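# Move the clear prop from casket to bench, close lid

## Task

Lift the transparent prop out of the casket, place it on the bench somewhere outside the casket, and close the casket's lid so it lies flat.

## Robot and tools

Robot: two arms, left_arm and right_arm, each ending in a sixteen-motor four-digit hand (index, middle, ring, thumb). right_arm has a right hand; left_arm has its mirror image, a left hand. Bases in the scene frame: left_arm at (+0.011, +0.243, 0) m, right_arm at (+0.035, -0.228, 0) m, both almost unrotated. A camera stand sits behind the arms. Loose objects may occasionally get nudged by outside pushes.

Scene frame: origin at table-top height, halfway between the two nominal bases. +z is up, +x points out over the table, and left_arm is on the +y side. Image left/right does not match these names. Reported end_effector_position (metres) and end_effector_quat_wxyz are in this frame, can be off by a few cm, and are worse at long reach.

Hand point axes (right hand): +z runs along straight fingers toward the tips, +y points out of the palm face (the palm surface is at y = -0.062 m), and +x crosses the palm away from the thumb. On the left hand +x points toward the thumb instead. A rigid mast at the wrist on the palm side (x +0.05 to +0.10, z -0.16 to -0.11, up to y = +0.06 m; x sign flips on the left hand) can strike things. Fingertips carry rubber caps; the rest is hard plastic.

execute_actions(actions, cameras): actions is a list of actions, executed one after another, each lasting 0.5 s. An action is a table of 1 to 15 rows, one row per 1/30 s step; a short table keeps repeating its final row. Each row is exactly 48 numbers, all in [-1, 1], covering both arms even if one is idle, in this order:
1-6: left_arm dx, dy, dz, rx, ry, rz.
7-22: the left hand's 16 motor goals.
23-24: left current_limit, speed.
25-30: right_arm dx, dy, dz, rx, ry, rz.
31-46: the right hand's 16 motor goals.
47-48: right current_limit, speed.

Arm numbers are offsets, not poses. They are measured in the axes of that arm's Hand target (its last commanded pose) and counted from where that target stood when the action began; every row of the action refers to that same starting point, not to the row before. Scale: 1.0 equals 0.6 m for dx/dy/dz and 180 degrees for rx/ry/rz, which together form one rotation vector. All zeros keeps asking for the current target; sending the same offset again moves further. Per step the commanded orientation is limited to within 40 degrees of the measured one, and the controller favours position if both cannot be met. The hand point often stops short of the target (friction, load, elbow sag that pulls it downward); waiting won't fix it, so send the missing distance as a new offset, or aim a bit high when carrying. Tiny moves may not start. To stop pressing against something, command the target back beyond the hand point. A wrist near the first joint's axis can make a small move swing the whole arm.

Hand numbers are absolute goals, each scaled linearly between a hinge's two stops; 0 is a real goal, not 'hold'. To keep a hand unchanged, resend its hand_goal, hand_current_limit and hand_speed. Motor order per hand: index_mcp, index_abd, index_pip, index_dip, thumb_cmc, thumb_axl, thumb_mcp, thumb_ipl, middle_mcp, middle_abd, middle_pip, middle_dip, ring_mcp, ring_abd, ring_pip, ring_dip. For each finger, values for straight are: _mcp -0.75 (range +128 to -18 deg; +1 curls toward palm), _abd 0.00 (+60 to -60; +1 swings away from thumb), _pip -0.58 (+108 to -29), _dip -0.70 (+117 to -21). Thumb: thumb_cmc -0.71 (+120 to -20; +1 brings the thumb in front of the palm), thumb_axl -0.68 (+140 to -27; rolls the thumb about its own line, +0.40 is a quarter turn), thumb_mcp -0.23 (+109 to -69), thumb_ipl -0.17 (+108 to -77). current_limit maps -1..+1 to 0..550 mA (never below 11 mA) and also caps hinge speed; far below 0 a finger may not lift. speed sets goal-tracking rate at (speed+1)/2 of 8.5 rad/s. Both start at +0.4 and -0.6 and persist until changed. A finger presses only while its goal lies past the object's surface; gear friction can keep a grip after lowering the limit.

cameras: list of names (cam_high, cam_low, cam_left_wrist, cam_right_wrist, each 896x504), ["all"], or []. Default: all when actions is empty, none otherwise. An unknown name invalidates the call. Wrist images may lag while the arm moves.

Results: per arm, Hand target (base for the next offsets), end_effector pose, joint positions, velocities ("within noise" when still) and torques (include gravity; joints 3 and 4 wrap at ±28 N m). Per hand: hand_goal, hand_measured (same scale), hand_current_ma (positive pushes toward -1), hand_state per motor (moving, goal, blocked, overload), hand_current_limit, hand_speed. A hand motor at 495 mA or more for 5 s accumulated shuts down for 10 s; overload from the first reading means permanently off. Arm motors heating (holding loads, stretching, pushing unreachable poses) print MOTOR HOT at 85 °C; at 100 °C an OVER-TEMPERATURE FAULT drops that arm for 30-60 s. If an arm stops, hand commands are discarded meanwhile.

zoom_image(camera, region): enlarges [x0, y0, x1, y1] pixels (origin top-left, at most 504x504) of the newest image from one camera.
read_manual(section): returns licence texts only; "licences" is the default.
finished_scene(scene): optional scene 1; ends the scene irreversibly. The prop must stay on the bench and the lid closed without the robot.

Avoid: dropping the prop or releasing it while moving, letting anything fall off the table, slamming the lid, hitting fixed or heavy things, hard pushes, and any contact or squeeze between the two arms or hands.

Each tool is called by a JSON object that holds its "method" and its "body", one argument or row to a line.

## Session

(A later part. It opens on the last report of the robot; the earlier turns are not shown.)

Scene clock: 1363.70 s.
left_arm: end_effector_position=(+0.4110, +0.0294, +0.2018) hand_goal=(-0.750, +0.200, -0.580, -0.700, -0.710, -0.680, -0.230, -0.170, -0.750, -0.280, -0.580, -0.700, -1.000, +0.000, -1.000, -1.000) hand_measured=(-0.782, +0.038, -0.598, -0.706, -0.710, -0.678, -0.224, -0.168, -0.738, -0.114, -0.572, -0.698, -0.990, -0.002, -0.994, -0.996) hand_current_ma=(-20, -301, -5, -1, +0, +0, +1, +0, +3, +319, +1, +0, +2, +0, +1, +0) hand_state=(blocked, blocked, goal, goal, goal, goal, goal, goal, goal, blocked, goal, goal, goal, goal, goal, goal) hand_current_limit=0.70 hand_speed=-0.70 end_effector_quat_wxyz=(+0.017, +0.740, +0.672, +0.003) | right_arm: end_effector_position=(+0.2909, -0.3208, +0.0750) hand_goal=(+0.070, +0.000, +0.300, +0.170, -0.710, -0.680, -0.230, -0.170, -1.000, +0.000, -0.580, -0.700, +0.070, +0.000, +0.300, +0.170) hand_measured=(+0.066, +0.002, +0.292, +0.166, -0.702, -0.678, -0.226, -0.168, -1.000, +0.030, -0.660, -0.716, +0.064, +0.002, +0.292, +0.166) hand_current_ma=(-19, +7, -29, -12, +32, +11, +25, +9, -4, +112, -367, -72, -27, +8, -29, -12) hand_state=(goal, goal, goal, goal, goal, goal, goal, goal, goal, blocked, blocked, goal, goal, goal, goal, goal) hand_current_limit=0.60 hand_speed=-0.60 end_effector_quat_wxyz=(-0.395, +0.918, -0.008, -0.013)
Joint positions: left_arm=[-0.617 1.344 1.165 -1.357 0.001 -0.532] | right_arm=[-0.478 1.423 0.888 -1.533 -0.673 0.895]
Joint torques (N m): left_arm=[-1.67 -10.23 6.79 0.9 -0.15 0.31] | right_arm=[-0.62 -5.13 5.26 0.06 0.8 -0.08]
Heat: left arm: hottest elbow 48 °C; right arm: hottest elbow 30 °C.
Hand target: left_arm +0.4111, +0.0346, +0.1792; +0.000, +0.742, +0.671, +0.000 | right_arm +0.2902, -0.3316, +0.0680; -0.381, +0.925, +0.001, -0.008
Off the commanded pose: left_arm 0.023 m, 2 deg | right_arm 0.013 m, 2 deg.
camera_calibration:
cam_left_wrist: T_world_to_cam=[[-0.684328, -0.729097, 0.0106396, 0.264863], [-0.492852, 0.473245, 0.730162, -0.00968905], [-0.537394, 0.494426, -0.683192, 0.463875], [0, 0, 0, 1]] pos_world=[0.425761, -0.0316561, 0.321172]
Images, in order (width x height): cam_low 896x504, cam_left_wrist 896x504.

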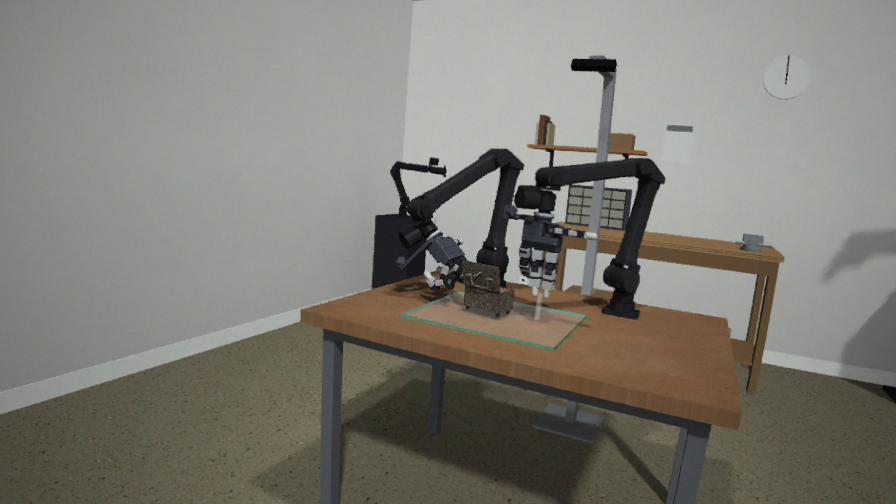

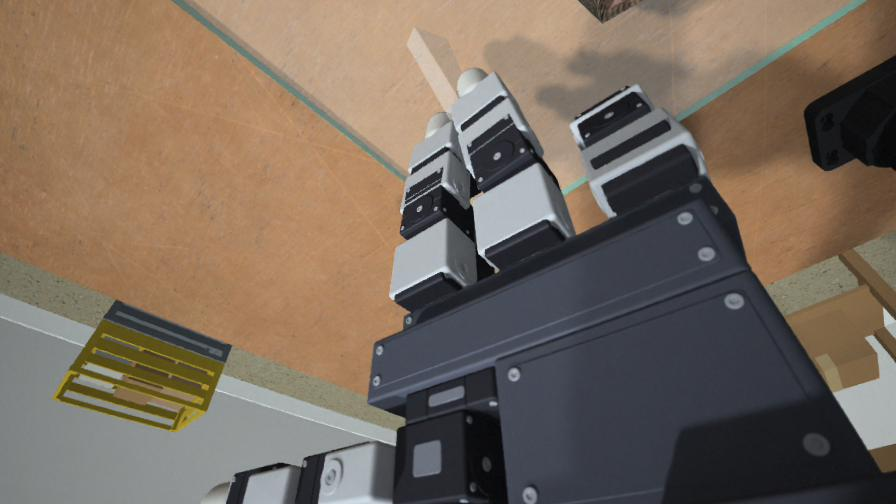

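{"method": "execute_actions", "body": {
  "actions": [
    [[-0.003,-0.035,-0.015,0,0,0,-0.75,0.2,-0.58,-0.7,-0.71,-0.68,-0.23,-0.17,-0.75,-0.28,-0.58,-0.7,-1,0,-1,-1,0.7,-0.7,0,0,0,0,0,0,0.07,0,0.3,0.17,-0.71,-0.68,-0.23,-0.17,-1,0,-0.58,-0.7,0.07,0,0.3,0.17,0.6,-0.6]]
  ],
  "cameras": ["cam_low","cam_left_wrist"]
}}

{"method": "zoom_image", "body": {
  "camera": "cam_low",
  "region": [470, 230, 570, 330]
}}

{"method": "zoom_image", "body": {
  "camera": "cam_left_wrist",
  "region": [360, 0, 560, 150]
}}

Scene clock: 1369.03 s.
left_arm: end_effector_position=(+0.3966, +0.0308, +0.1989) hand_goal=(-0.750, +0.200, -0.580, -0.700, -0.710, -0.680, -0.230, -0.170, -0.750, -0.280, -0.580, -0.700, -1.000, +0.000, -1.000, -1.000) hand_measured=(-0.776, +0.040, -0.596, -0.706, -0.710, -0.678, -0.224, -0.168, -0.736, -0.114, -0.572, -0.698, -0.990, -0.002, -0.994, -0.996) hand_current_ma=(-14, -300, -5, -1, +0, +0, +1, +0, +3, +319, +1, +0, +2, +0, +1, +0) hand_state=(blocked, blocked, goal, goal, goal, goal, goal, goal, goal, blocked, goal, goal, goal, goal, goal, goal) hand_current_limit=0.70 hand_speed=-0.70 end_effector_quat_wxyz=(+0.015, +0.745, +0.667, +0.002) | right_arm: end_effector_position=(+0.2909, -0.3208, +0.0750) hand_goal=(+0.070, +0.000, +0.300, +0.170, -0.710, -0.680, -0.230, -0.170, -1.000, +0.000, -0.580, -0.700, +0.070, +0.000, +0.300, +0.170) hand_measured=(+0.066, +0.002, +0.292, +0.166, -0.702, -0.678, -0.226, -0.168, -1.000, +0.030, -0.660, -0.716, +0.064, +0.002, +0.292, +0.166) hand_current_ma=(-19, +7, -29, -12, +32, +11, +25, +9, -4, +112, -367, -72, -27, +8, -29, -12) hand_state=(goal, goal, goal, goal, goal, goal, goal, goal, goal, blocked, blocked, goal, goal, goal, goal, goal) hand_current_limit=0.60 hand_speed=-0.60 end_effector_quat_wxyz=(-0.395, +0.918, -0.008, -0.013)
Joint positions: left_arm=[-0.634 1.313 1.13 -1.357 0.002 -0.535] | right_arm=[-0.478 1.423 0.888 -1.533 -0.673 0.895]
Joint torques (N m): left_arm=[-2.84 -11.16 7.76 -0.2 -0.22 0.01] | right_arm=[-0.56 -5.13 5.3 0.06 0.81 -0.09]
Heat: left arm: hottest elbow 48 °C; right arm: hottest elbow 30 °C.
Hand target: left_arm +0.3900, +0.0349, +0.1882; +0.000, +0.742, +0.671, +0.000 | right_arm +0.2902, -0.3316, +0.0680; -0.381, +0.925, +0.001, -0.008
Off the commanded pose: left_arm 0.013 m, 2 deg | right_arm 0.013 m, 2 deg.
camera_calibration:
cam_left_wrist: T_world_to_cam=[[-0.694573, -0.719321, 0.0120776, 0.25956], [-0.482992, 0.478685, 0.733198, -0.0201053], [-0.533186, 0.503426, -0.679908, 0.450896], [0, 0, 0, 1]] pos_world=[0.410984, -0.0306611, 0.318174]
Images, in order (width x height): cam_low 896x504, cam_left_wrist 896x504.

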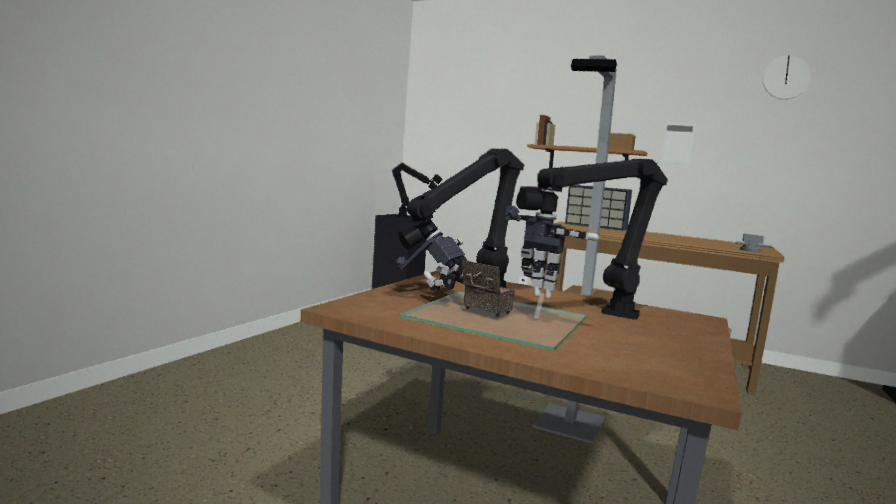

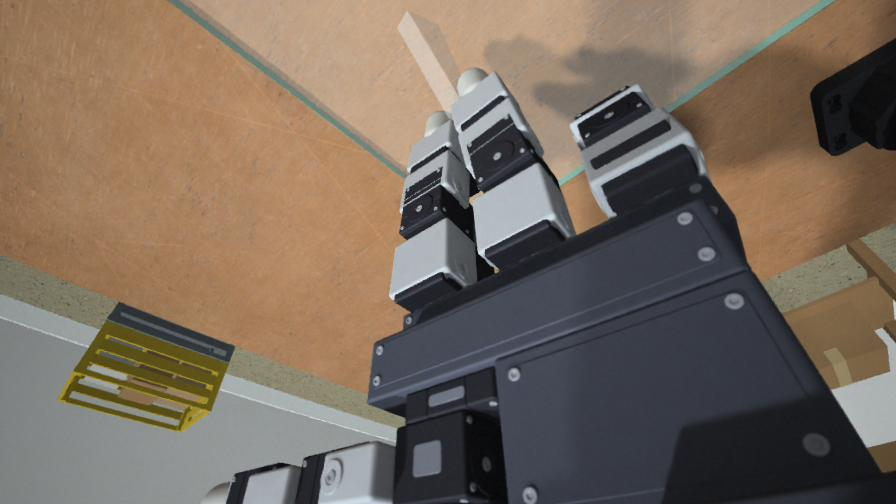

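Scaled by 5.040 from the camera's 896x504 image, which has a finer 1280x720 frame.

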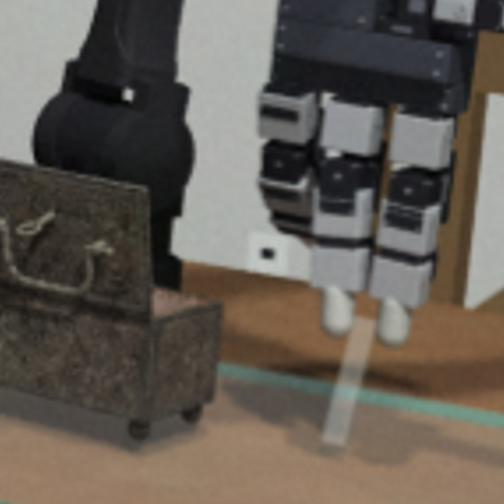

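Scaled by 2.520 from the camera's 896x504 image, which has a finer 1280x720 frame.

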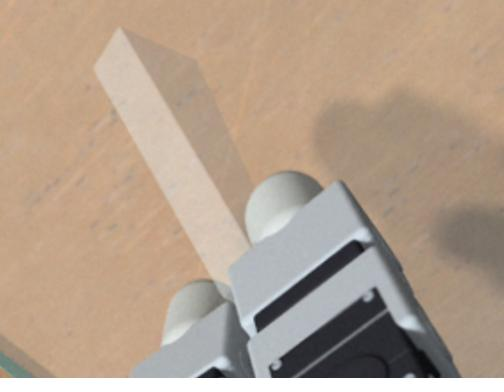

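{"method": "execute_actions", "body": {
  "actions": [
    [[-0.003,-0.028,0.025,0,0,0,-0.75,0.2,-0.58,-0.7,-0.71,-0.68,-0.23,-0.17,-0.75,-0.28,-0.58,-0.7,-1,0,-1,-1,0.7,-0.7,0,0,0,0,0,0,0.07,0,0.3,0.17,-0.71,-0.68,-0.23,-0.17,-1,0,-0.58,-0.7,0.07,0,0.3,0.17,0.6,-0.6]],
    [[-0.002,-0.02,0.03,0,0,0,-0.75,0.2,-0.58,-0.7,-0.71,-0.68,-0.23,-0.17,-0.75,-0.28,-0.58,-0.7,-1,0,-1,-1,0.7,-0.7,0,0,0,0,0,0,0.07,0,0.3,0.17,-0.71,-0.68,-0.23,-0.17,-1,0,-0.58,-0.7,0.07,0,0.3,0.17,0.6,-0.6]]
  ],
  "cameras": ["cam_low","cam_left_wrist"]
}}

{"method": "zoom_image", "body": {
  "camera": "cam_low",
  "region": [470, 230, 570, 330]
}}

{"method": "zoom_image", "body": {
  "camera": "cam_left_wrist",
  "region": [360, 0, 560, 150]
}}

Scene clock: 1372.20 s.
left_arm: end_effector_position=(+0.3616, +0.0378, +0.1524) hand_goal=(-0.750, +0.200, -0.580, -0.700, -0.710, -0.680, -0.230, -0.170, -0.750, -0.280, -0.580, -0.700, -1.000, +0.000, -1.000, -1.000) hand_measured=(-0.776, +0.046, -0.596, -0.706, -0.710, -0.678, -0.224, -0.168, -0.718, -0.122, -0.560, -0.690, -0.990, -0.002, -0.994, -0.996) hand_current_ma=(-14, -277, -5, -1, +0, +0, +1, +0, +19, +288, +8, +2, +2, +0, +1, +0) hand_state=(blocked, blocked, goal, goal, goal, goal, goal, goal, blocked, blocked, blocked, goal, goal, goal, goal, goal) hand_current_limit=0.70 hand_speed=-0.70 end_effector_quat_wxyz=(-0.008, +0.744, +0.668, -0.002) | right_arm: end_effector_position=(+0.2909, -0.3208, +0.0750) hand_goal=(+0.070, +0.000, +0.300, +0.170, -0.710, -0.680, -0.230, -0.170, -1.000, +0.000, -0.580, -0.700, +0.070, +0.000, +0.300, +0.170) hand_measured=(+0.066, +0.002, +0.292, +0.166, -0.702, -0.678, -0.226, -0.168, -1.000, +0.030, -0.660, -0.716, +0.064, +0.002, +0.292, +0.166) hand_current_ma=(-19, +7, -29, -12, +32, +11, +25, +9, -4, +112, -367, -72, -27, +8, -29, -12) hand_state=(goal, goal, goal, goal, goal, goal, goal, goal, goal, blocked, blocked, goal, goal, goal, goal, goal) hand_current_limit=0.60 hand_speed=-0.60 end_effector_quat_wxyz=(-0.395, +0.918, -0.008, -0.013)
Joint positions: left_arm=[-0.68 1.289 0.991 -1.289 0.002 -0.584] | right_arm=[-0.478 1.423 0.888 -1.533 -0.673 0.895]
Joint torques (N m): left_arm=[-3.6 -11.4 8.7 0.47 -0.18 0.02] | right_arm=[-0.62 -5.01 5.3 0.05 0.8 -0.09]
Heat: left arm: hottest elbow 47 °C; right arm: hottest elbow 30 °C.
Hand target: left_arm +0.3611, +0.0348, +0.1552; +0.000, +0.742, +0.671, +0.000 | right_arm +0.2902, -0.3316, +0.0680; -0.381, +0.925, +0.001, -0.008
Off the commanded pose: left_arm 0.004 m, 1 deg | right_arm 0.013 m, 2 deg.
camera_calibration:
cam_left_wrist: T_world_to_cam=[[-0.691738, -0.721947, 0.0170495, 0.239063], [-0.456326, 0.455286, 0.764514, -0.0197827], [-0.559701, 0.521063, -0.644382, 0.400631], [0, 0, 0, 1]] pos_world=[0.380575, -0.0271567, 0.269208]
Images, in order (width x height): cam_low 896x504, cam_left_wrist 896x504.

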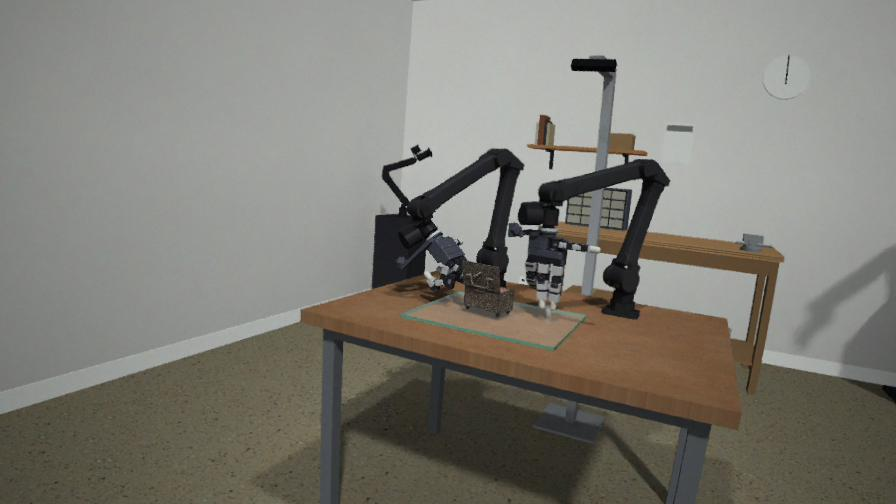

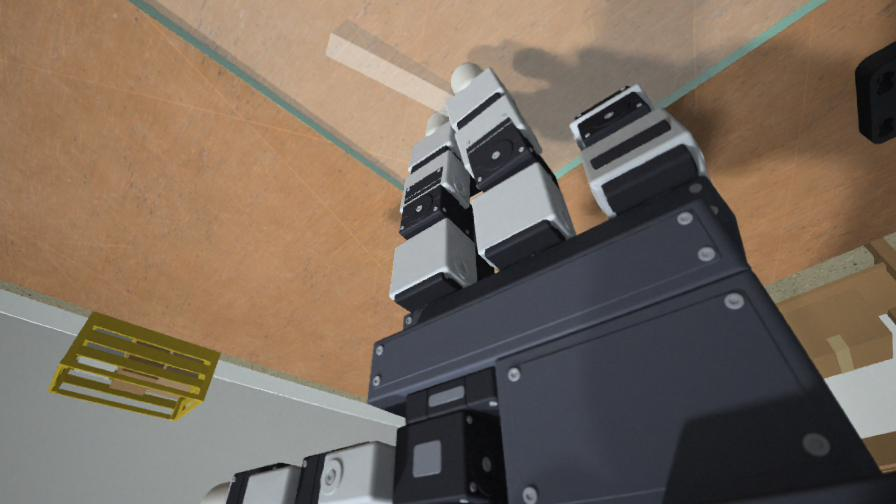

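Scaled by 5.040 from the camera's 896x504 image, which has a finer 1280x720 frame.

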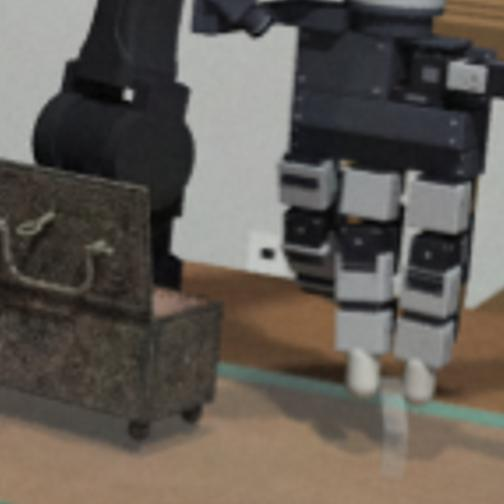

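Scaled by 2.520 from the camera's 896x504 image, which has a finer 1280x720 frame.

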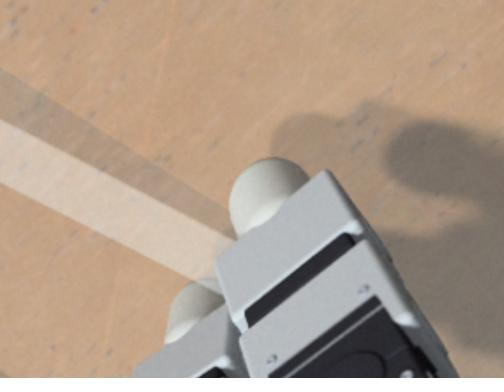

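{"method": "execute_actions", "body": {
  "actions": [
    [[0,-0.01,0.025,0,0,0,-0.75,0.18,-0.58,-0.7,-0.71,-0.68,-0.23,-0.17,-0.75,-0.25,-0.58,-0.7,-1,0,-1,-1,0.6,-0.7,0,0,0,0,0,0,0.07,0,0.3,0.17,-0.71,-0.68,-0.23,-0.17,-1,0,-0.58,-0.7,0.07,0,0.3,0.17,0.6,-0.6]]
  ],
  "cameras": ["cam_high","cam_low","cam_left_wrist"]
}}

{"method": "zoom_image", "body": {
  "camera": "cam_low",
  "region": [500, 270, 570, 340]
}}

{"method": "zoom_image", "body": {
  "camera": "cam_left_wrist",
  "region": [300, 0, 500, 150]
}}

Scene clock: 1375.27 s.
left_arm: end_effector_position=(+0.3565, +0.0404, +0.1373) hand_goal=(-0.750, +0.180, -0.580, -0.700, -0.710, -0.680, -0.230, -0.170, -0.750, -0.250, -0.580, -0.700, -1.000, +0.000, -1.000, -1.000) hand_measured=(-0.780, +0.046, -0.596, -0.706, -0.710, -0.678, -0.224, -0.168, -0.718, -0.122, -0.560, -0.690, -0.990, -0.002, -0.994, -0.996) hand_current_ma=(-16, -212, -5, -1, +0, +0, +1, +0, +19, +192, +8, +2, +2, +0, +1, +0) hand_state=(blocked, blocked, goal, goal, goal, goal, goal, goal, blocked, blocked, blocked, goal, goal, goal, goal, goal) hand_current_limit=0.60 hand_speed=-0.70 end_effector_quat_wxyz=(-0.009, +0.742, +0.670, -0.002) | right_arm: end_effector_position=(+0.2909, -0.3208, +0.0750) hand_goal=(+0.070, +0.000, +0.300, +0.170, -0.710, -0.680, -0.230, -0.170, -1.000, +0.000, -0.580, -0.700, +0.070, +0.000, +0.300, +0.170) hand_measured=(+0.066, +0.002, +0.292, +0.166, -0.702, -0.678, -0.226, -0.168, -1.000, +0.030, -0.660, -0.716, +0.064, +0.002, +0.292, +0.166) hand_current_ma=(-19, +7, -29, -12, +32, +11, +25, +9, -4, +112, -367, -72, -27, +8, -29, -12) hand_state=(goal, goal, goal, goal, goal, goal, goal, goal, goal, blocked, blocked, goal, goal, goal, goal, goal) hand_current_limit=0.60 hand_speed=-0.60 end_effector_quat_wxyz=(-0.395, +0.918, -0.008, -0.013)
Joint positions: left_arm=[-0.684 1.289 0.949 -1.249 0.002 -0.595] | right_arm=[-0.478 1.423 0.888 -1.533 -0.673 0.895]
Joint torques (N m): left_arm=[-3.43 -11.05 8.49 0.5 -0.17 0] | right_arm=[-0.67 -5.13 5.3 0.08 0.8 -0.08]
Heat: left arm: hottest elbow 47 °C; right arm: hottest elbow 30 °C.
Hand target: left_arm +0.3551, +0.0354, +0.1402; +0.000, +0.742, +0.671, +0.000 | right_arm +0.2902, -0.3316, +0.0680; -0.381, +0.925, +0.001, -0.008
Off the commanded pose: left_arm 0.006 m, 1 deg | right_arm 0.013 m, 2 deg.
camera_calibration:
cam_left_wrist: T_world_to_cam=[[-0.687342, -0.726137, 0.016902, 0.236364], [-0.458595, 0.451904, 0.765162, -0.0109676], [-0.563251, 0.518177, -0.643616, 0.387983], [0, 0, 0, 1]] pos_world=[0.375965, -0.0244544, 0.254109]
Images, in order (width x height): cam_high 896x504, cam_low 896x504, cam_left_wrist 896x504.

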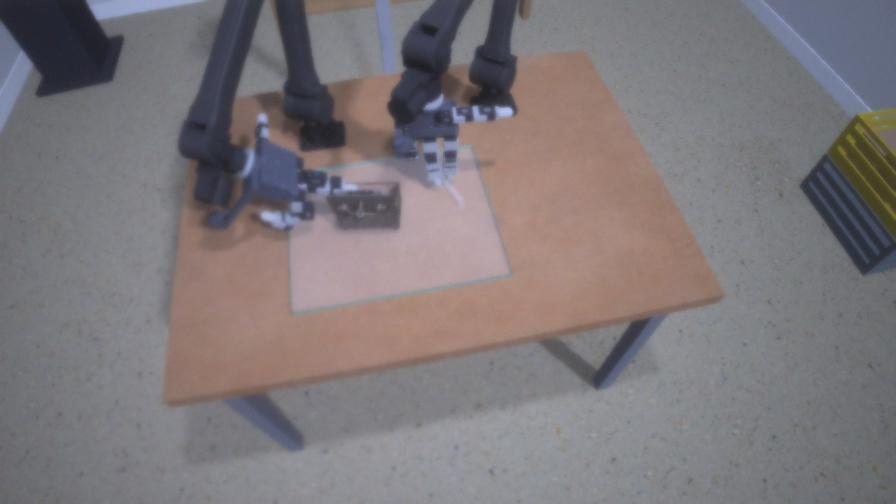

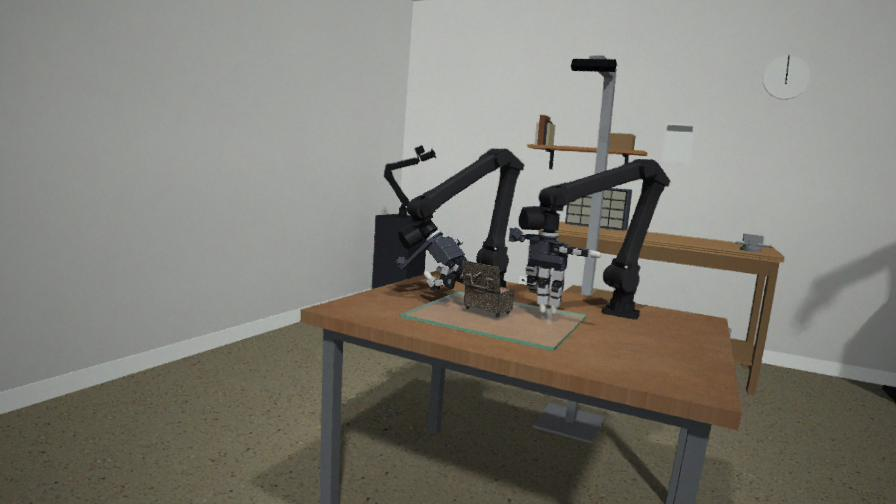

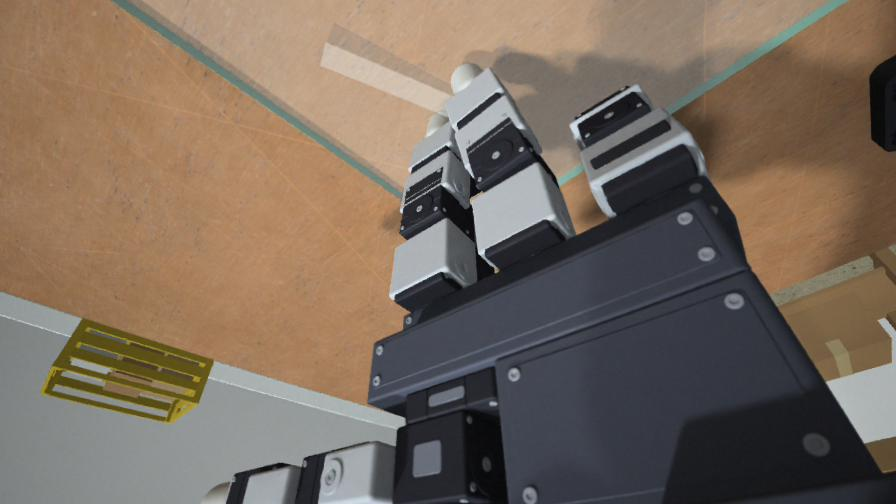

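Scaled by 7.200 from the camera's 896x504 image, which has a finer 1280x720 frame.

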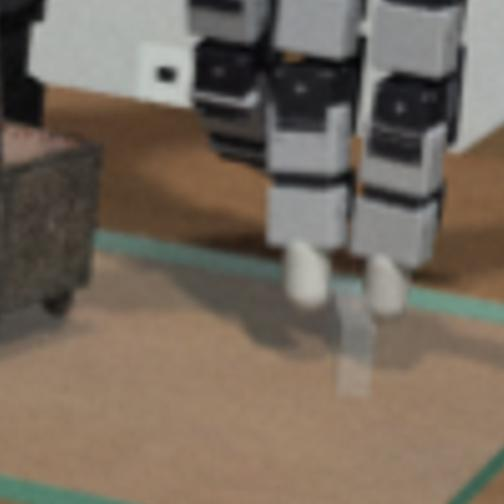

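Scaled by 2.520 from the camera's 896x504 image, which has a finer 1280x720 frame.

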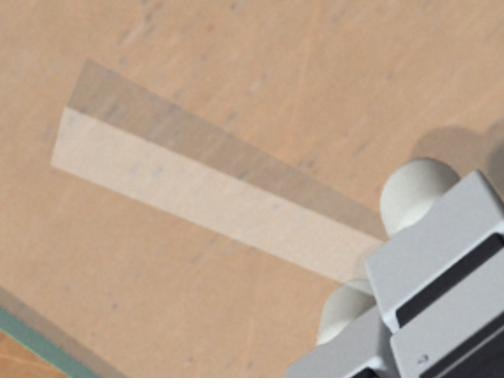

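{"method": "execute_actions", "body": {
  "actions": [
    [[0,-0.003,0.02,0,0,0,-0.75,0.15,-0.58,-0.7,-0.71,-0.68,-0.23,-0.17,-0.75,-0.22,-0.58,-0.7,-1,0,-1,-1,0.5,-0.7,0,0,0,0,0,0,0.07,0,0.3,0.17,-0.71,-0.68,-0.23,-0.17,-1,0,-0.58,-0.7,0.07,0,0.3,0.17,0.6,-0.6]]
  ],
  "cameras": ["cam_low","cam_left_wrist"]
}}

{"method": "zoom_image", "body": {
  "camera": "cam_low",
  "region": [500, 270, 570, 340]
}}

{"method": "zoom_image", "body": {
  "camera": "cam_left_wrist",
  "region": [300, 0, 500, 150]
}}

Scene clock: 1377.47 s.
left_arm: end_effector_position=(+0.3557, +0.0413, +0.1291) hand_goal=(-0.750, +0.150, -0.580, -0.700, -0.710, -0.680, -0.230, -0.170, -0.750, -0.220, -0.580, -0.700, -1.000, +0.000, -1.000, -1.000) hand_measured=(-0.780, +0.046, -0.596, -0.706, -0.710, -0.678, -0.224, -0.168, -0.718, -0.122, -0.558, -0.690, -0.990, -0.002, -0.994, -0.996) hand_current_ma=(-18, -130, -5, -1, +0, +0, +1, +0, +19, +114, +8, +2, +2, +0, +1, +0) hand_state=(blocked, blocked, goal, goal, goal, goal, goal, goal, blocked, blocked, blocked, goal, goal, goal, goal, goal) hand_current_limit=0.50 hand_speed=-0.70 end_effector_quat_wxyz=(-0.004, +0.741, +0.672, -0.001) | right_arm: end_effector_position=(+0.2909, -0.3208, +0.0750) hand_goal=(+0.070, +0.000, +0.300, +0.170, -0.710, -0.680, -0.230, -0.170, -1.000, +0.000, -0.580, -0.700, +0.070, +0.000, +0.300, +0.170) hand_measured=(+0.066, +0.002, +0.292, +0.166, -0.702, -0.678, -0.226, -0.168, -1.000, +0.030, -0.660, -0.716, +0.064, +0.002, +0.292, +0.166) hand_current_ma=(-19, +7, -29, -12, +32, +11, +25, +9, -4, +112, -367, -72, -27, +8, -29, -12) hand_state=(goal, goal, goal, goal, goal, goal, goal, goal, goal, blocked, blocked, goal, goal, goal, goal, goal) hand_current_limit=0.60 hand_speed=-0.60 end_effector_quat_wxyz=(-0.395, +0.918, -0.008, -0.013)
Joint positions: left_arm=[-0.684 1.289 0.925 -1.215 0.002 -0.598] | right_arm=[-0.478 1.423 0.888 -1.533 -0.673 0.895]
Joint torques (N m): left_arm=[-3.43 -10.4 8.4 0.55 -0.19 -0.01] | right_arm=[-0.56 -5.07 5.29 0.06 0.81 -0.09]
Heat: left arm: hottest elbow 47 °C; right arm: hottest elbow 30 °C.
Hand target: left_arm +0.3533, +0.0355, +0.1282; +0.000, +0.742, +0.671, +0.000 | right_arm +0.2902, -0.3316, +0.0680; -0.381, +0.925, +0.001, -0.008
Off the commanded pose: left_arm 0.006 m, 1 deg | right_arm 0.013 m, 2 deg.
camera_calibration:
cam_left_wrist: T_world_to_cam=[[-0.684954, -0.728403, 0.016321, 0.23589], [-0.465688, 0.454918, 0.759069, -0.00213519], [-0.560333, 0.512327, -0.650806, 0.381881], [0, 0, 0, 1]] pos_world=[0.37456, -0.0228537, 0.246301]
Images, in order (width x height): cam_low 896x504, cam_left_wrist 896x504.

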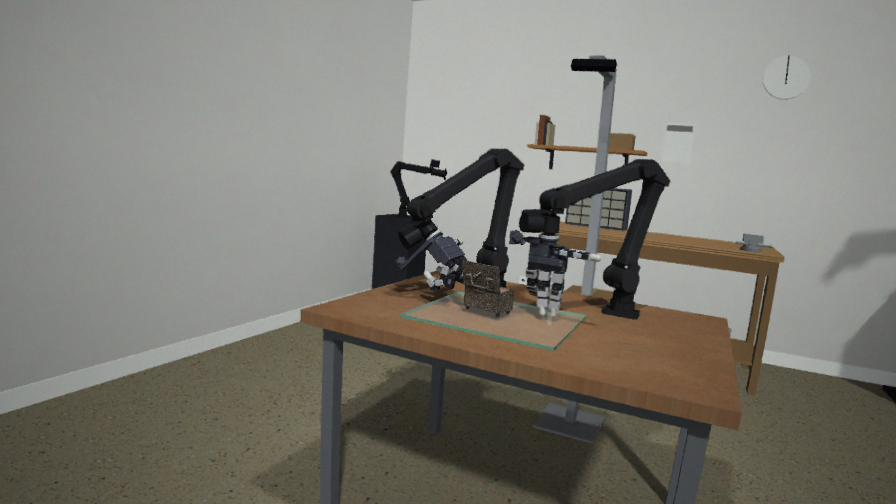

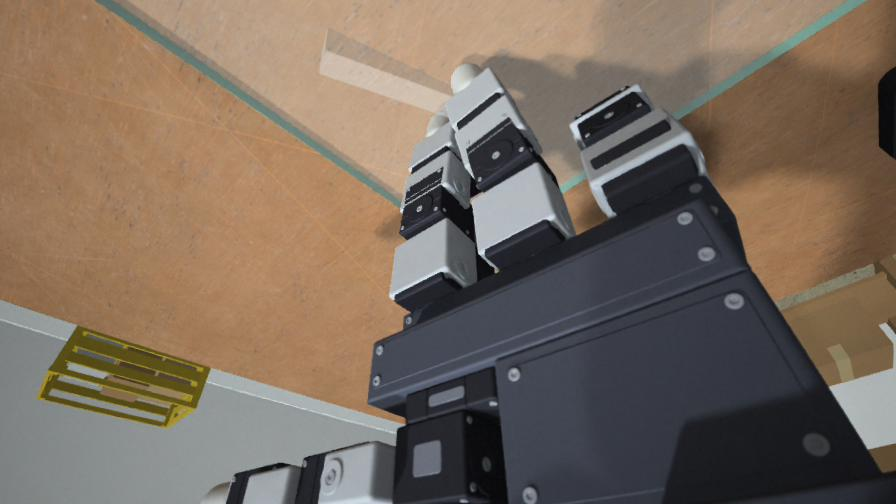

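Scaled by 7.200 from the camera's 896x504 image, which has a finer 1280x720 frame.

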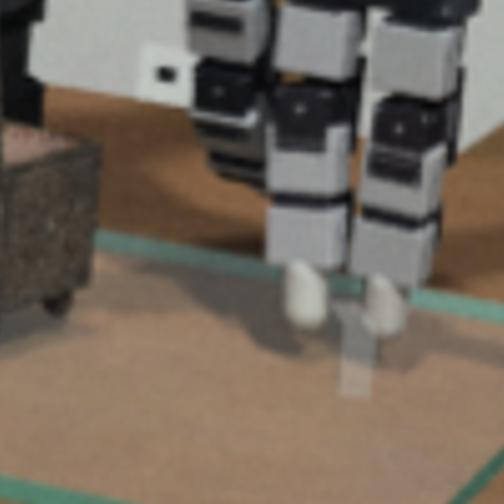

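Scaled by 2.520 from the camera's 896x504 image, which has a finer 1280x720 frame.

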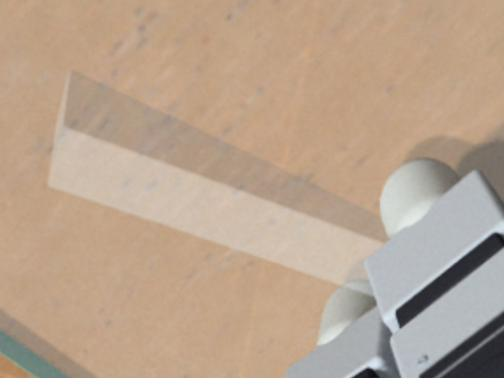

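{"method": "execute_actions", "body": {
  "actions": [
    [[0,0,0.02,0,0,0,-0.75,0.15,-0.58,-0.7,-0.71,-0.68,-0.23,-0.17,-0.75,-0.22,-0.58,-0.7,-1,0,-1,-1,0.5,-0.7,0,0,0,0,0,0,0.07,0,0.3,0.17,-0.71,-0.68,-0.23,-0.17,-1,0,-0.58,-0.7,0.07,0,0.3,0.17,0.6,-0.6]]
  ],
  "cameras": ["cam_low","cam_left_wrist"]
}}

{"method": "zoom_image", "body": {
  "camera": "cam_low",
  "region": [500, 270, 570, 340]
}}

{"method": "zoom_image", "body": {
  "camera": "cam_left_wrist",
  "region": [300, 0, 500, 150]
}}

Scene clock: 1380.20 s.
left_arm: end_effector_position=(+0.3551, +0.0380, +0.1266) hand_goal=(-0.750, +0.150, -0.580, -0.700, -0.710, -0.680, -0.230, -0.170, -0.750, -0.220, -0.580, -0.700, -1.000, +0.000, -1.000, -1.000) hand_measured=(-0.784, +0.048, -0.600, -0.710, -0.710, -0.678, -0.224, -0.168, -0.718, -0.122, -0.558, -0.690, -0.990, -0.002, -0.994, -0.996) hand_current_ma=(-23, -127, -8, -2, +0, +0, +1, +0, +19, +114, +8, +2, +2, +0, +1, +0) hand_state=(blocked, blocked, blocked, goal, goal, goal, goal, goal, blocked, blocked, blocked, goal, goal, goal, goal, goal) hand_current_limit=0.50 hand_speed=-0.70 end_effector_quat_wxyz=(+0.002, +0.743, +0.669, +0.001) | right_arm: end_effector_position=(+0.2909, -0.3208, +0.0750) hand_goal=(+0.070, +0.000, +0.300, +0.170, -0.710, -0.680, -0.230, -0.170, -1.000, +0.000, -0.580, -0.700, +0.070, +0.000, +0.300, +0.170) hand_measured=(+0.066, +0.002, +0.292, +0.166, -0.702, -0.678, -0.226, -0.168, -1.000, +0.030, -0.660, -0.716, +0.064, +0.002, +0.292, +0.166) hand_current_ma=(-19, +7, -29, -12, +32, +11, +25, +9, -4, +112, -367, -72, -27, +8, -29, -12) hand_state=(goal, goal, goal, goal, goal, goal, goal, goal, goal, blocked, blocked, goal, goal, goal, goal, goal) hand_current_limit=0.60 hand_speed=-0.60 end_effector_quat_wxyz=(-0.395, +0.918, -0.008, -0.013)
Joint positions: left_arm=[-0.694 1.287 0.914 -1.194 -0.002 -0.601] | right_arm=[-0.478 1.423 0.888 -1.533 -0.673 0.895]
Joint torques (N m): left_arm=[-3.31 -9.29 7.45 1.14 -0.06 0.03] | right_arm=[-0.67 -5.07 5.3 0.06 0.8 -0.08]
Heat: left arm: hottest elbow 47 °C; right arm: hottest elbow 30 °C.
Hand target: left_arm +0.3533, +0.0356, +0.1162; +0.000, +0.742, +0.671, +0.000 | right_arm +0.2902, -0.3316, +0.0680; -0.381, +0.925, +0.001, -0.008
Off the commanded pose: left_arm 0.011 m, 0 deg | right_arm 0.013 m, 2 deg.
camera_calibration:
cam_left_wrist: T_world_to_cam=[[-0.690127, -0.723586, 0.0121673, 0.23538], [-0.471211, 0.462056, 0.751308, 0.00356284], [-0.549258, 0.512765, -0.659839, 0.378786], [0, 0, 0, 1]] pos_world=[0.372172, -0.0255568, 0.244397]
Images, in order (width x height): cam_low 896x504, cam_left_wrist 896x504.

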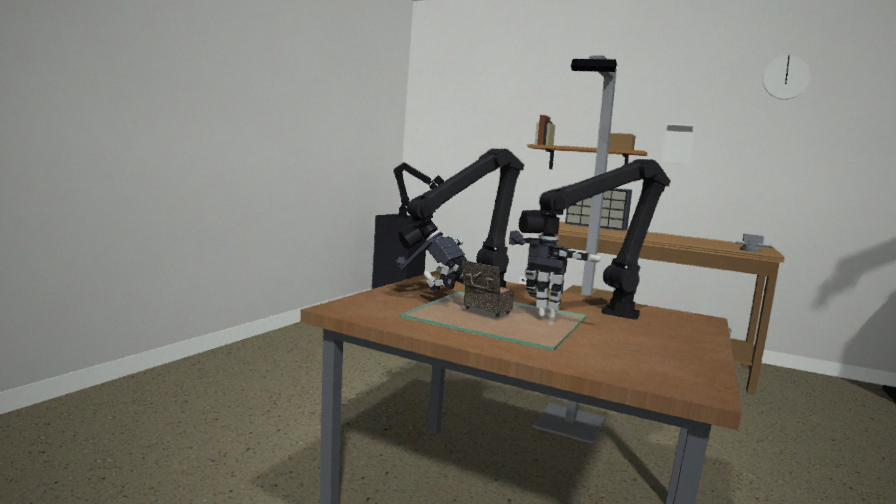

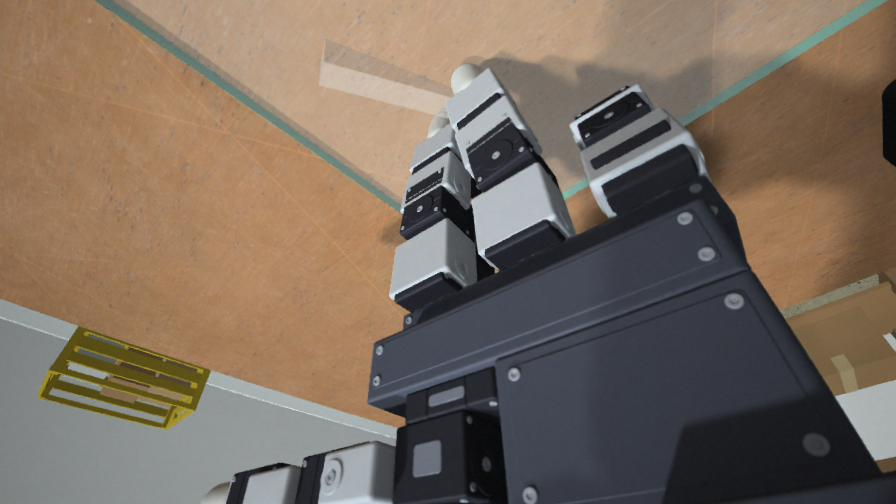

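Scaled by 7.200 from the camera's 896x504 image, which has a finer 1280x720 frame.

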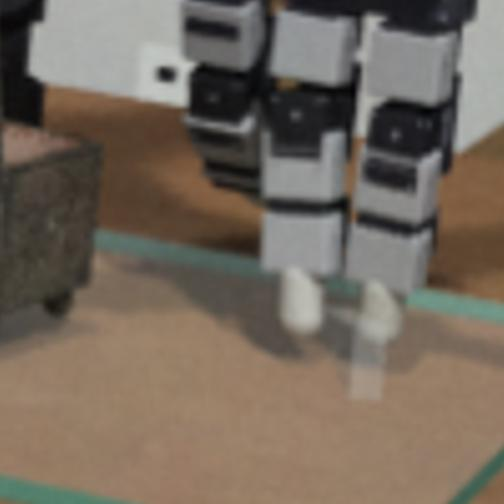

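Scaled by 2.520 from the camera's 896x504 image, which has a finer 1280x720 frame.

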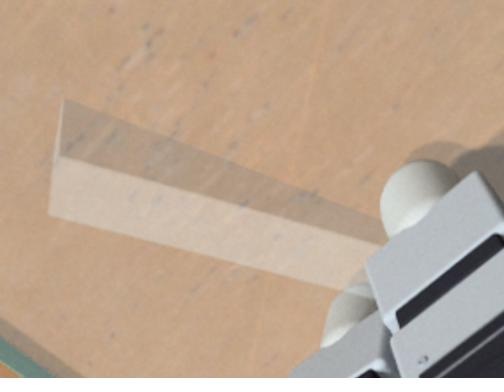

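{"method": "execute_actions", "body": {
  "actions": [
    [[0,0,-0.012,0,0,0,-0.75,0.05,-0.58,-0.7,-0.71,-0.68,-0.23,-0.17,-0.75,-0.12,-0.58,-0.7,-1,0,-1,-1,0.3,-0.8,0,0,0,0,0,0,0.07,0,0.3,0.17,-0.71,-0.68,-0.23,-0.17,-1,0,-0.58,-0.7,0.07,0,0.3,0.17,0.6,-0.6]],
    [[0,0,0,0,0,0,-0.75,-0.08,-0.58,-0.7,-0.71,-0.68,-0.23,-0.17,-0.75,0.05,-0.58,-0.7,-1,0,-1,-1,0.3,-0.85,0,0,0,0,0,0,0.07,0,0.3,0.17,-0.71,-0.68,-0.23,-0.17,-1,0,-0.58,-0.7,0.07,0,0.3,0.17,0.6,-0.6]]
  ],
  "cameras": ["cam_low","cam_left_wrist"]
}}

{"method": "zoom_image", "body": {
  "camera": "cam_low",
  "region": [500, 270, 570, 340]
}}

{"method": "zoom_image", "body": {
  "camera": "cam_left_wrist",
  "region": [300, 0, 500, 150]
}}

Scene clock: 1383.43 s.
left_arm: end_effector_position=(+0.3537, +0.0360, +0.1269) hand_goal=(-0.750, -0.080, -0.580, -0.700, -0.710, -0.680, -0.230, -0.170, -0.750, +0.050, -0.580, -0.700, -1.000, +0.000, -1.000, -1.000) hand_measured=(-0.774, -0.012, -0.598, -0.710, -0.710, -0.678, -0.224, -0.168, -0.746, +0.046, -0.576, -0.698, -0.990, -0.002, -0.994, -0.996) hand_current_ma=(-11, +56, -6, -2, +0, +0, +1, +0, +0, +0, +0, +0, +2, +0, +1, +0) hand_state=(blocked, blocked, goal, goal, goal, goal, goal, goal, goal, goal, goal, goal, goal, goal, goal, goal) hand_current_limit=0.30 hand_speed=-0.85 end_effector_quat_wxyz=(+0.003, +0.745, +0.668, -0.001) | right_arm: end_effector_position=(+0.2909, -0.3208, +0.0750) hand_goal=(+0.070, +0.000, +0.300, +0.170, -0.710, -0.680, -0.230, -0.170, -1.000, +0.000, -0.580, -0.700, +0.070, +0.000, +0.300, +0.170) hand_measured=(+0.066, +0.002, +0.292, +0.166, -0.702, -0.678, -0.226, -0.168, -1.000, +0.030, -0.660, -0.716, +0.064, +0.002, +0.292, +0.166) hand_current_ma=(-19, +7, -29, -12, +32, +11, +25, +9, -4, +112, -367, -72, -27, +8, -29, -12) hand_state=(goal, goal, goal, goal, goal, goal, goal, goal, goal, blocked, blocked, goal, goal, goal, goal, goal) hand_current_limit=0.60 hand_speed=-0.60 end_effector_quat_wxyz=(-0.395, +0.918, -0.008, -0.013)
Joint positions: left_arm=[-0.698 1.285 0.914 -1.194 0.002 -0.601] | right_arm=[-0.478 1.423 0.888 -1.533 -0.673 0.895]
Joint torques (N m): left_arm=[-2.84 -9.76 8.53 0.29 -0.2 0.03] | right_arm=[-0.62 -5.13 5.3 0.09 0.81 -0.08]
Heat: left arm: hottest elbow 47 °C; right arm: hottest elbow 30 °C.
Hand target: left_arm +0.3533, +0.0355, +0.1234; +0.000, +0.742, +0.671, +0.000 | right_arm +0.2902, -0.3316, +0.0680; -0.381, +0.925, +0.001, -0.008
Off the commanded pose: left_arm 0.004 m, 1 deg | right_arm 0.013 m, 2 deg.
camera_calibration:
cam_left_wrist: T_world_to_cam=[[-0.692889, -0.72087, 0.0158781, 0.233299], [-0.468453, 0.466792, 0.750105, 0.00260125], [-0.54814, 0.512301, -0.661128, 0.379118], [0, 0, 0, 1]] pos_world=[0.370678, -0.0272586, 0.24499]
Images, in order (width x height): cam_low 896x504, cam_left_wrist 896x504.

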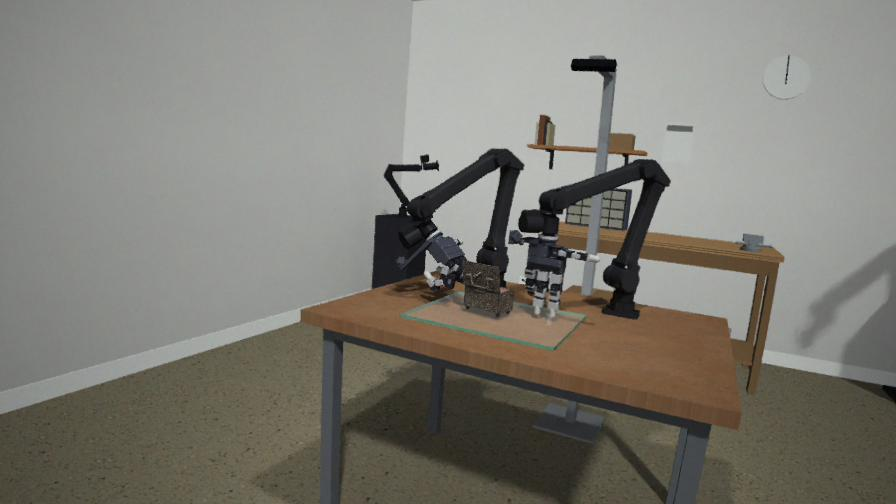

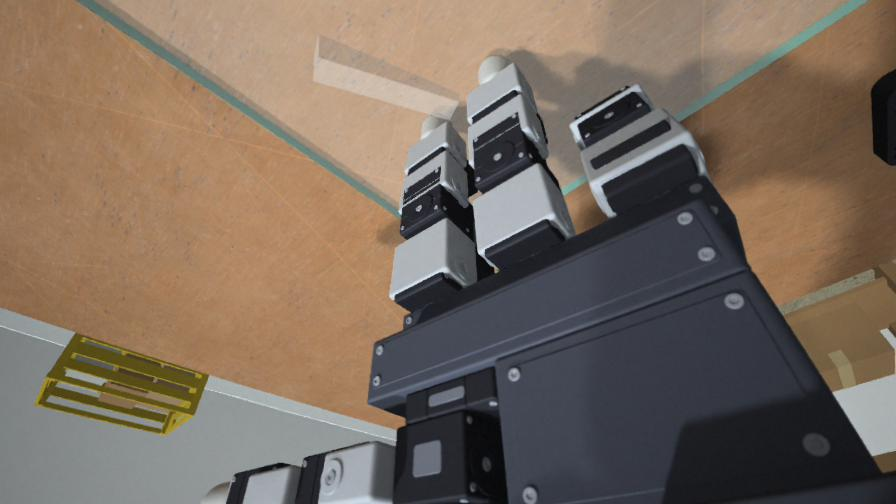

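Scaled by 7.200 from the camera's 896x504 image, which has a finer 1280x720 frame.

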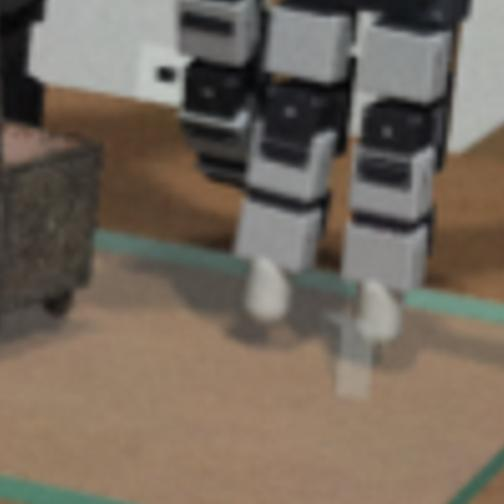

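Scaled by 2.520 from the camera's 896x504 image, which has a finer 1280x720 frame.

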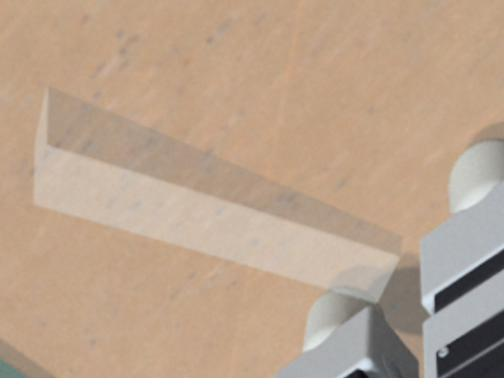

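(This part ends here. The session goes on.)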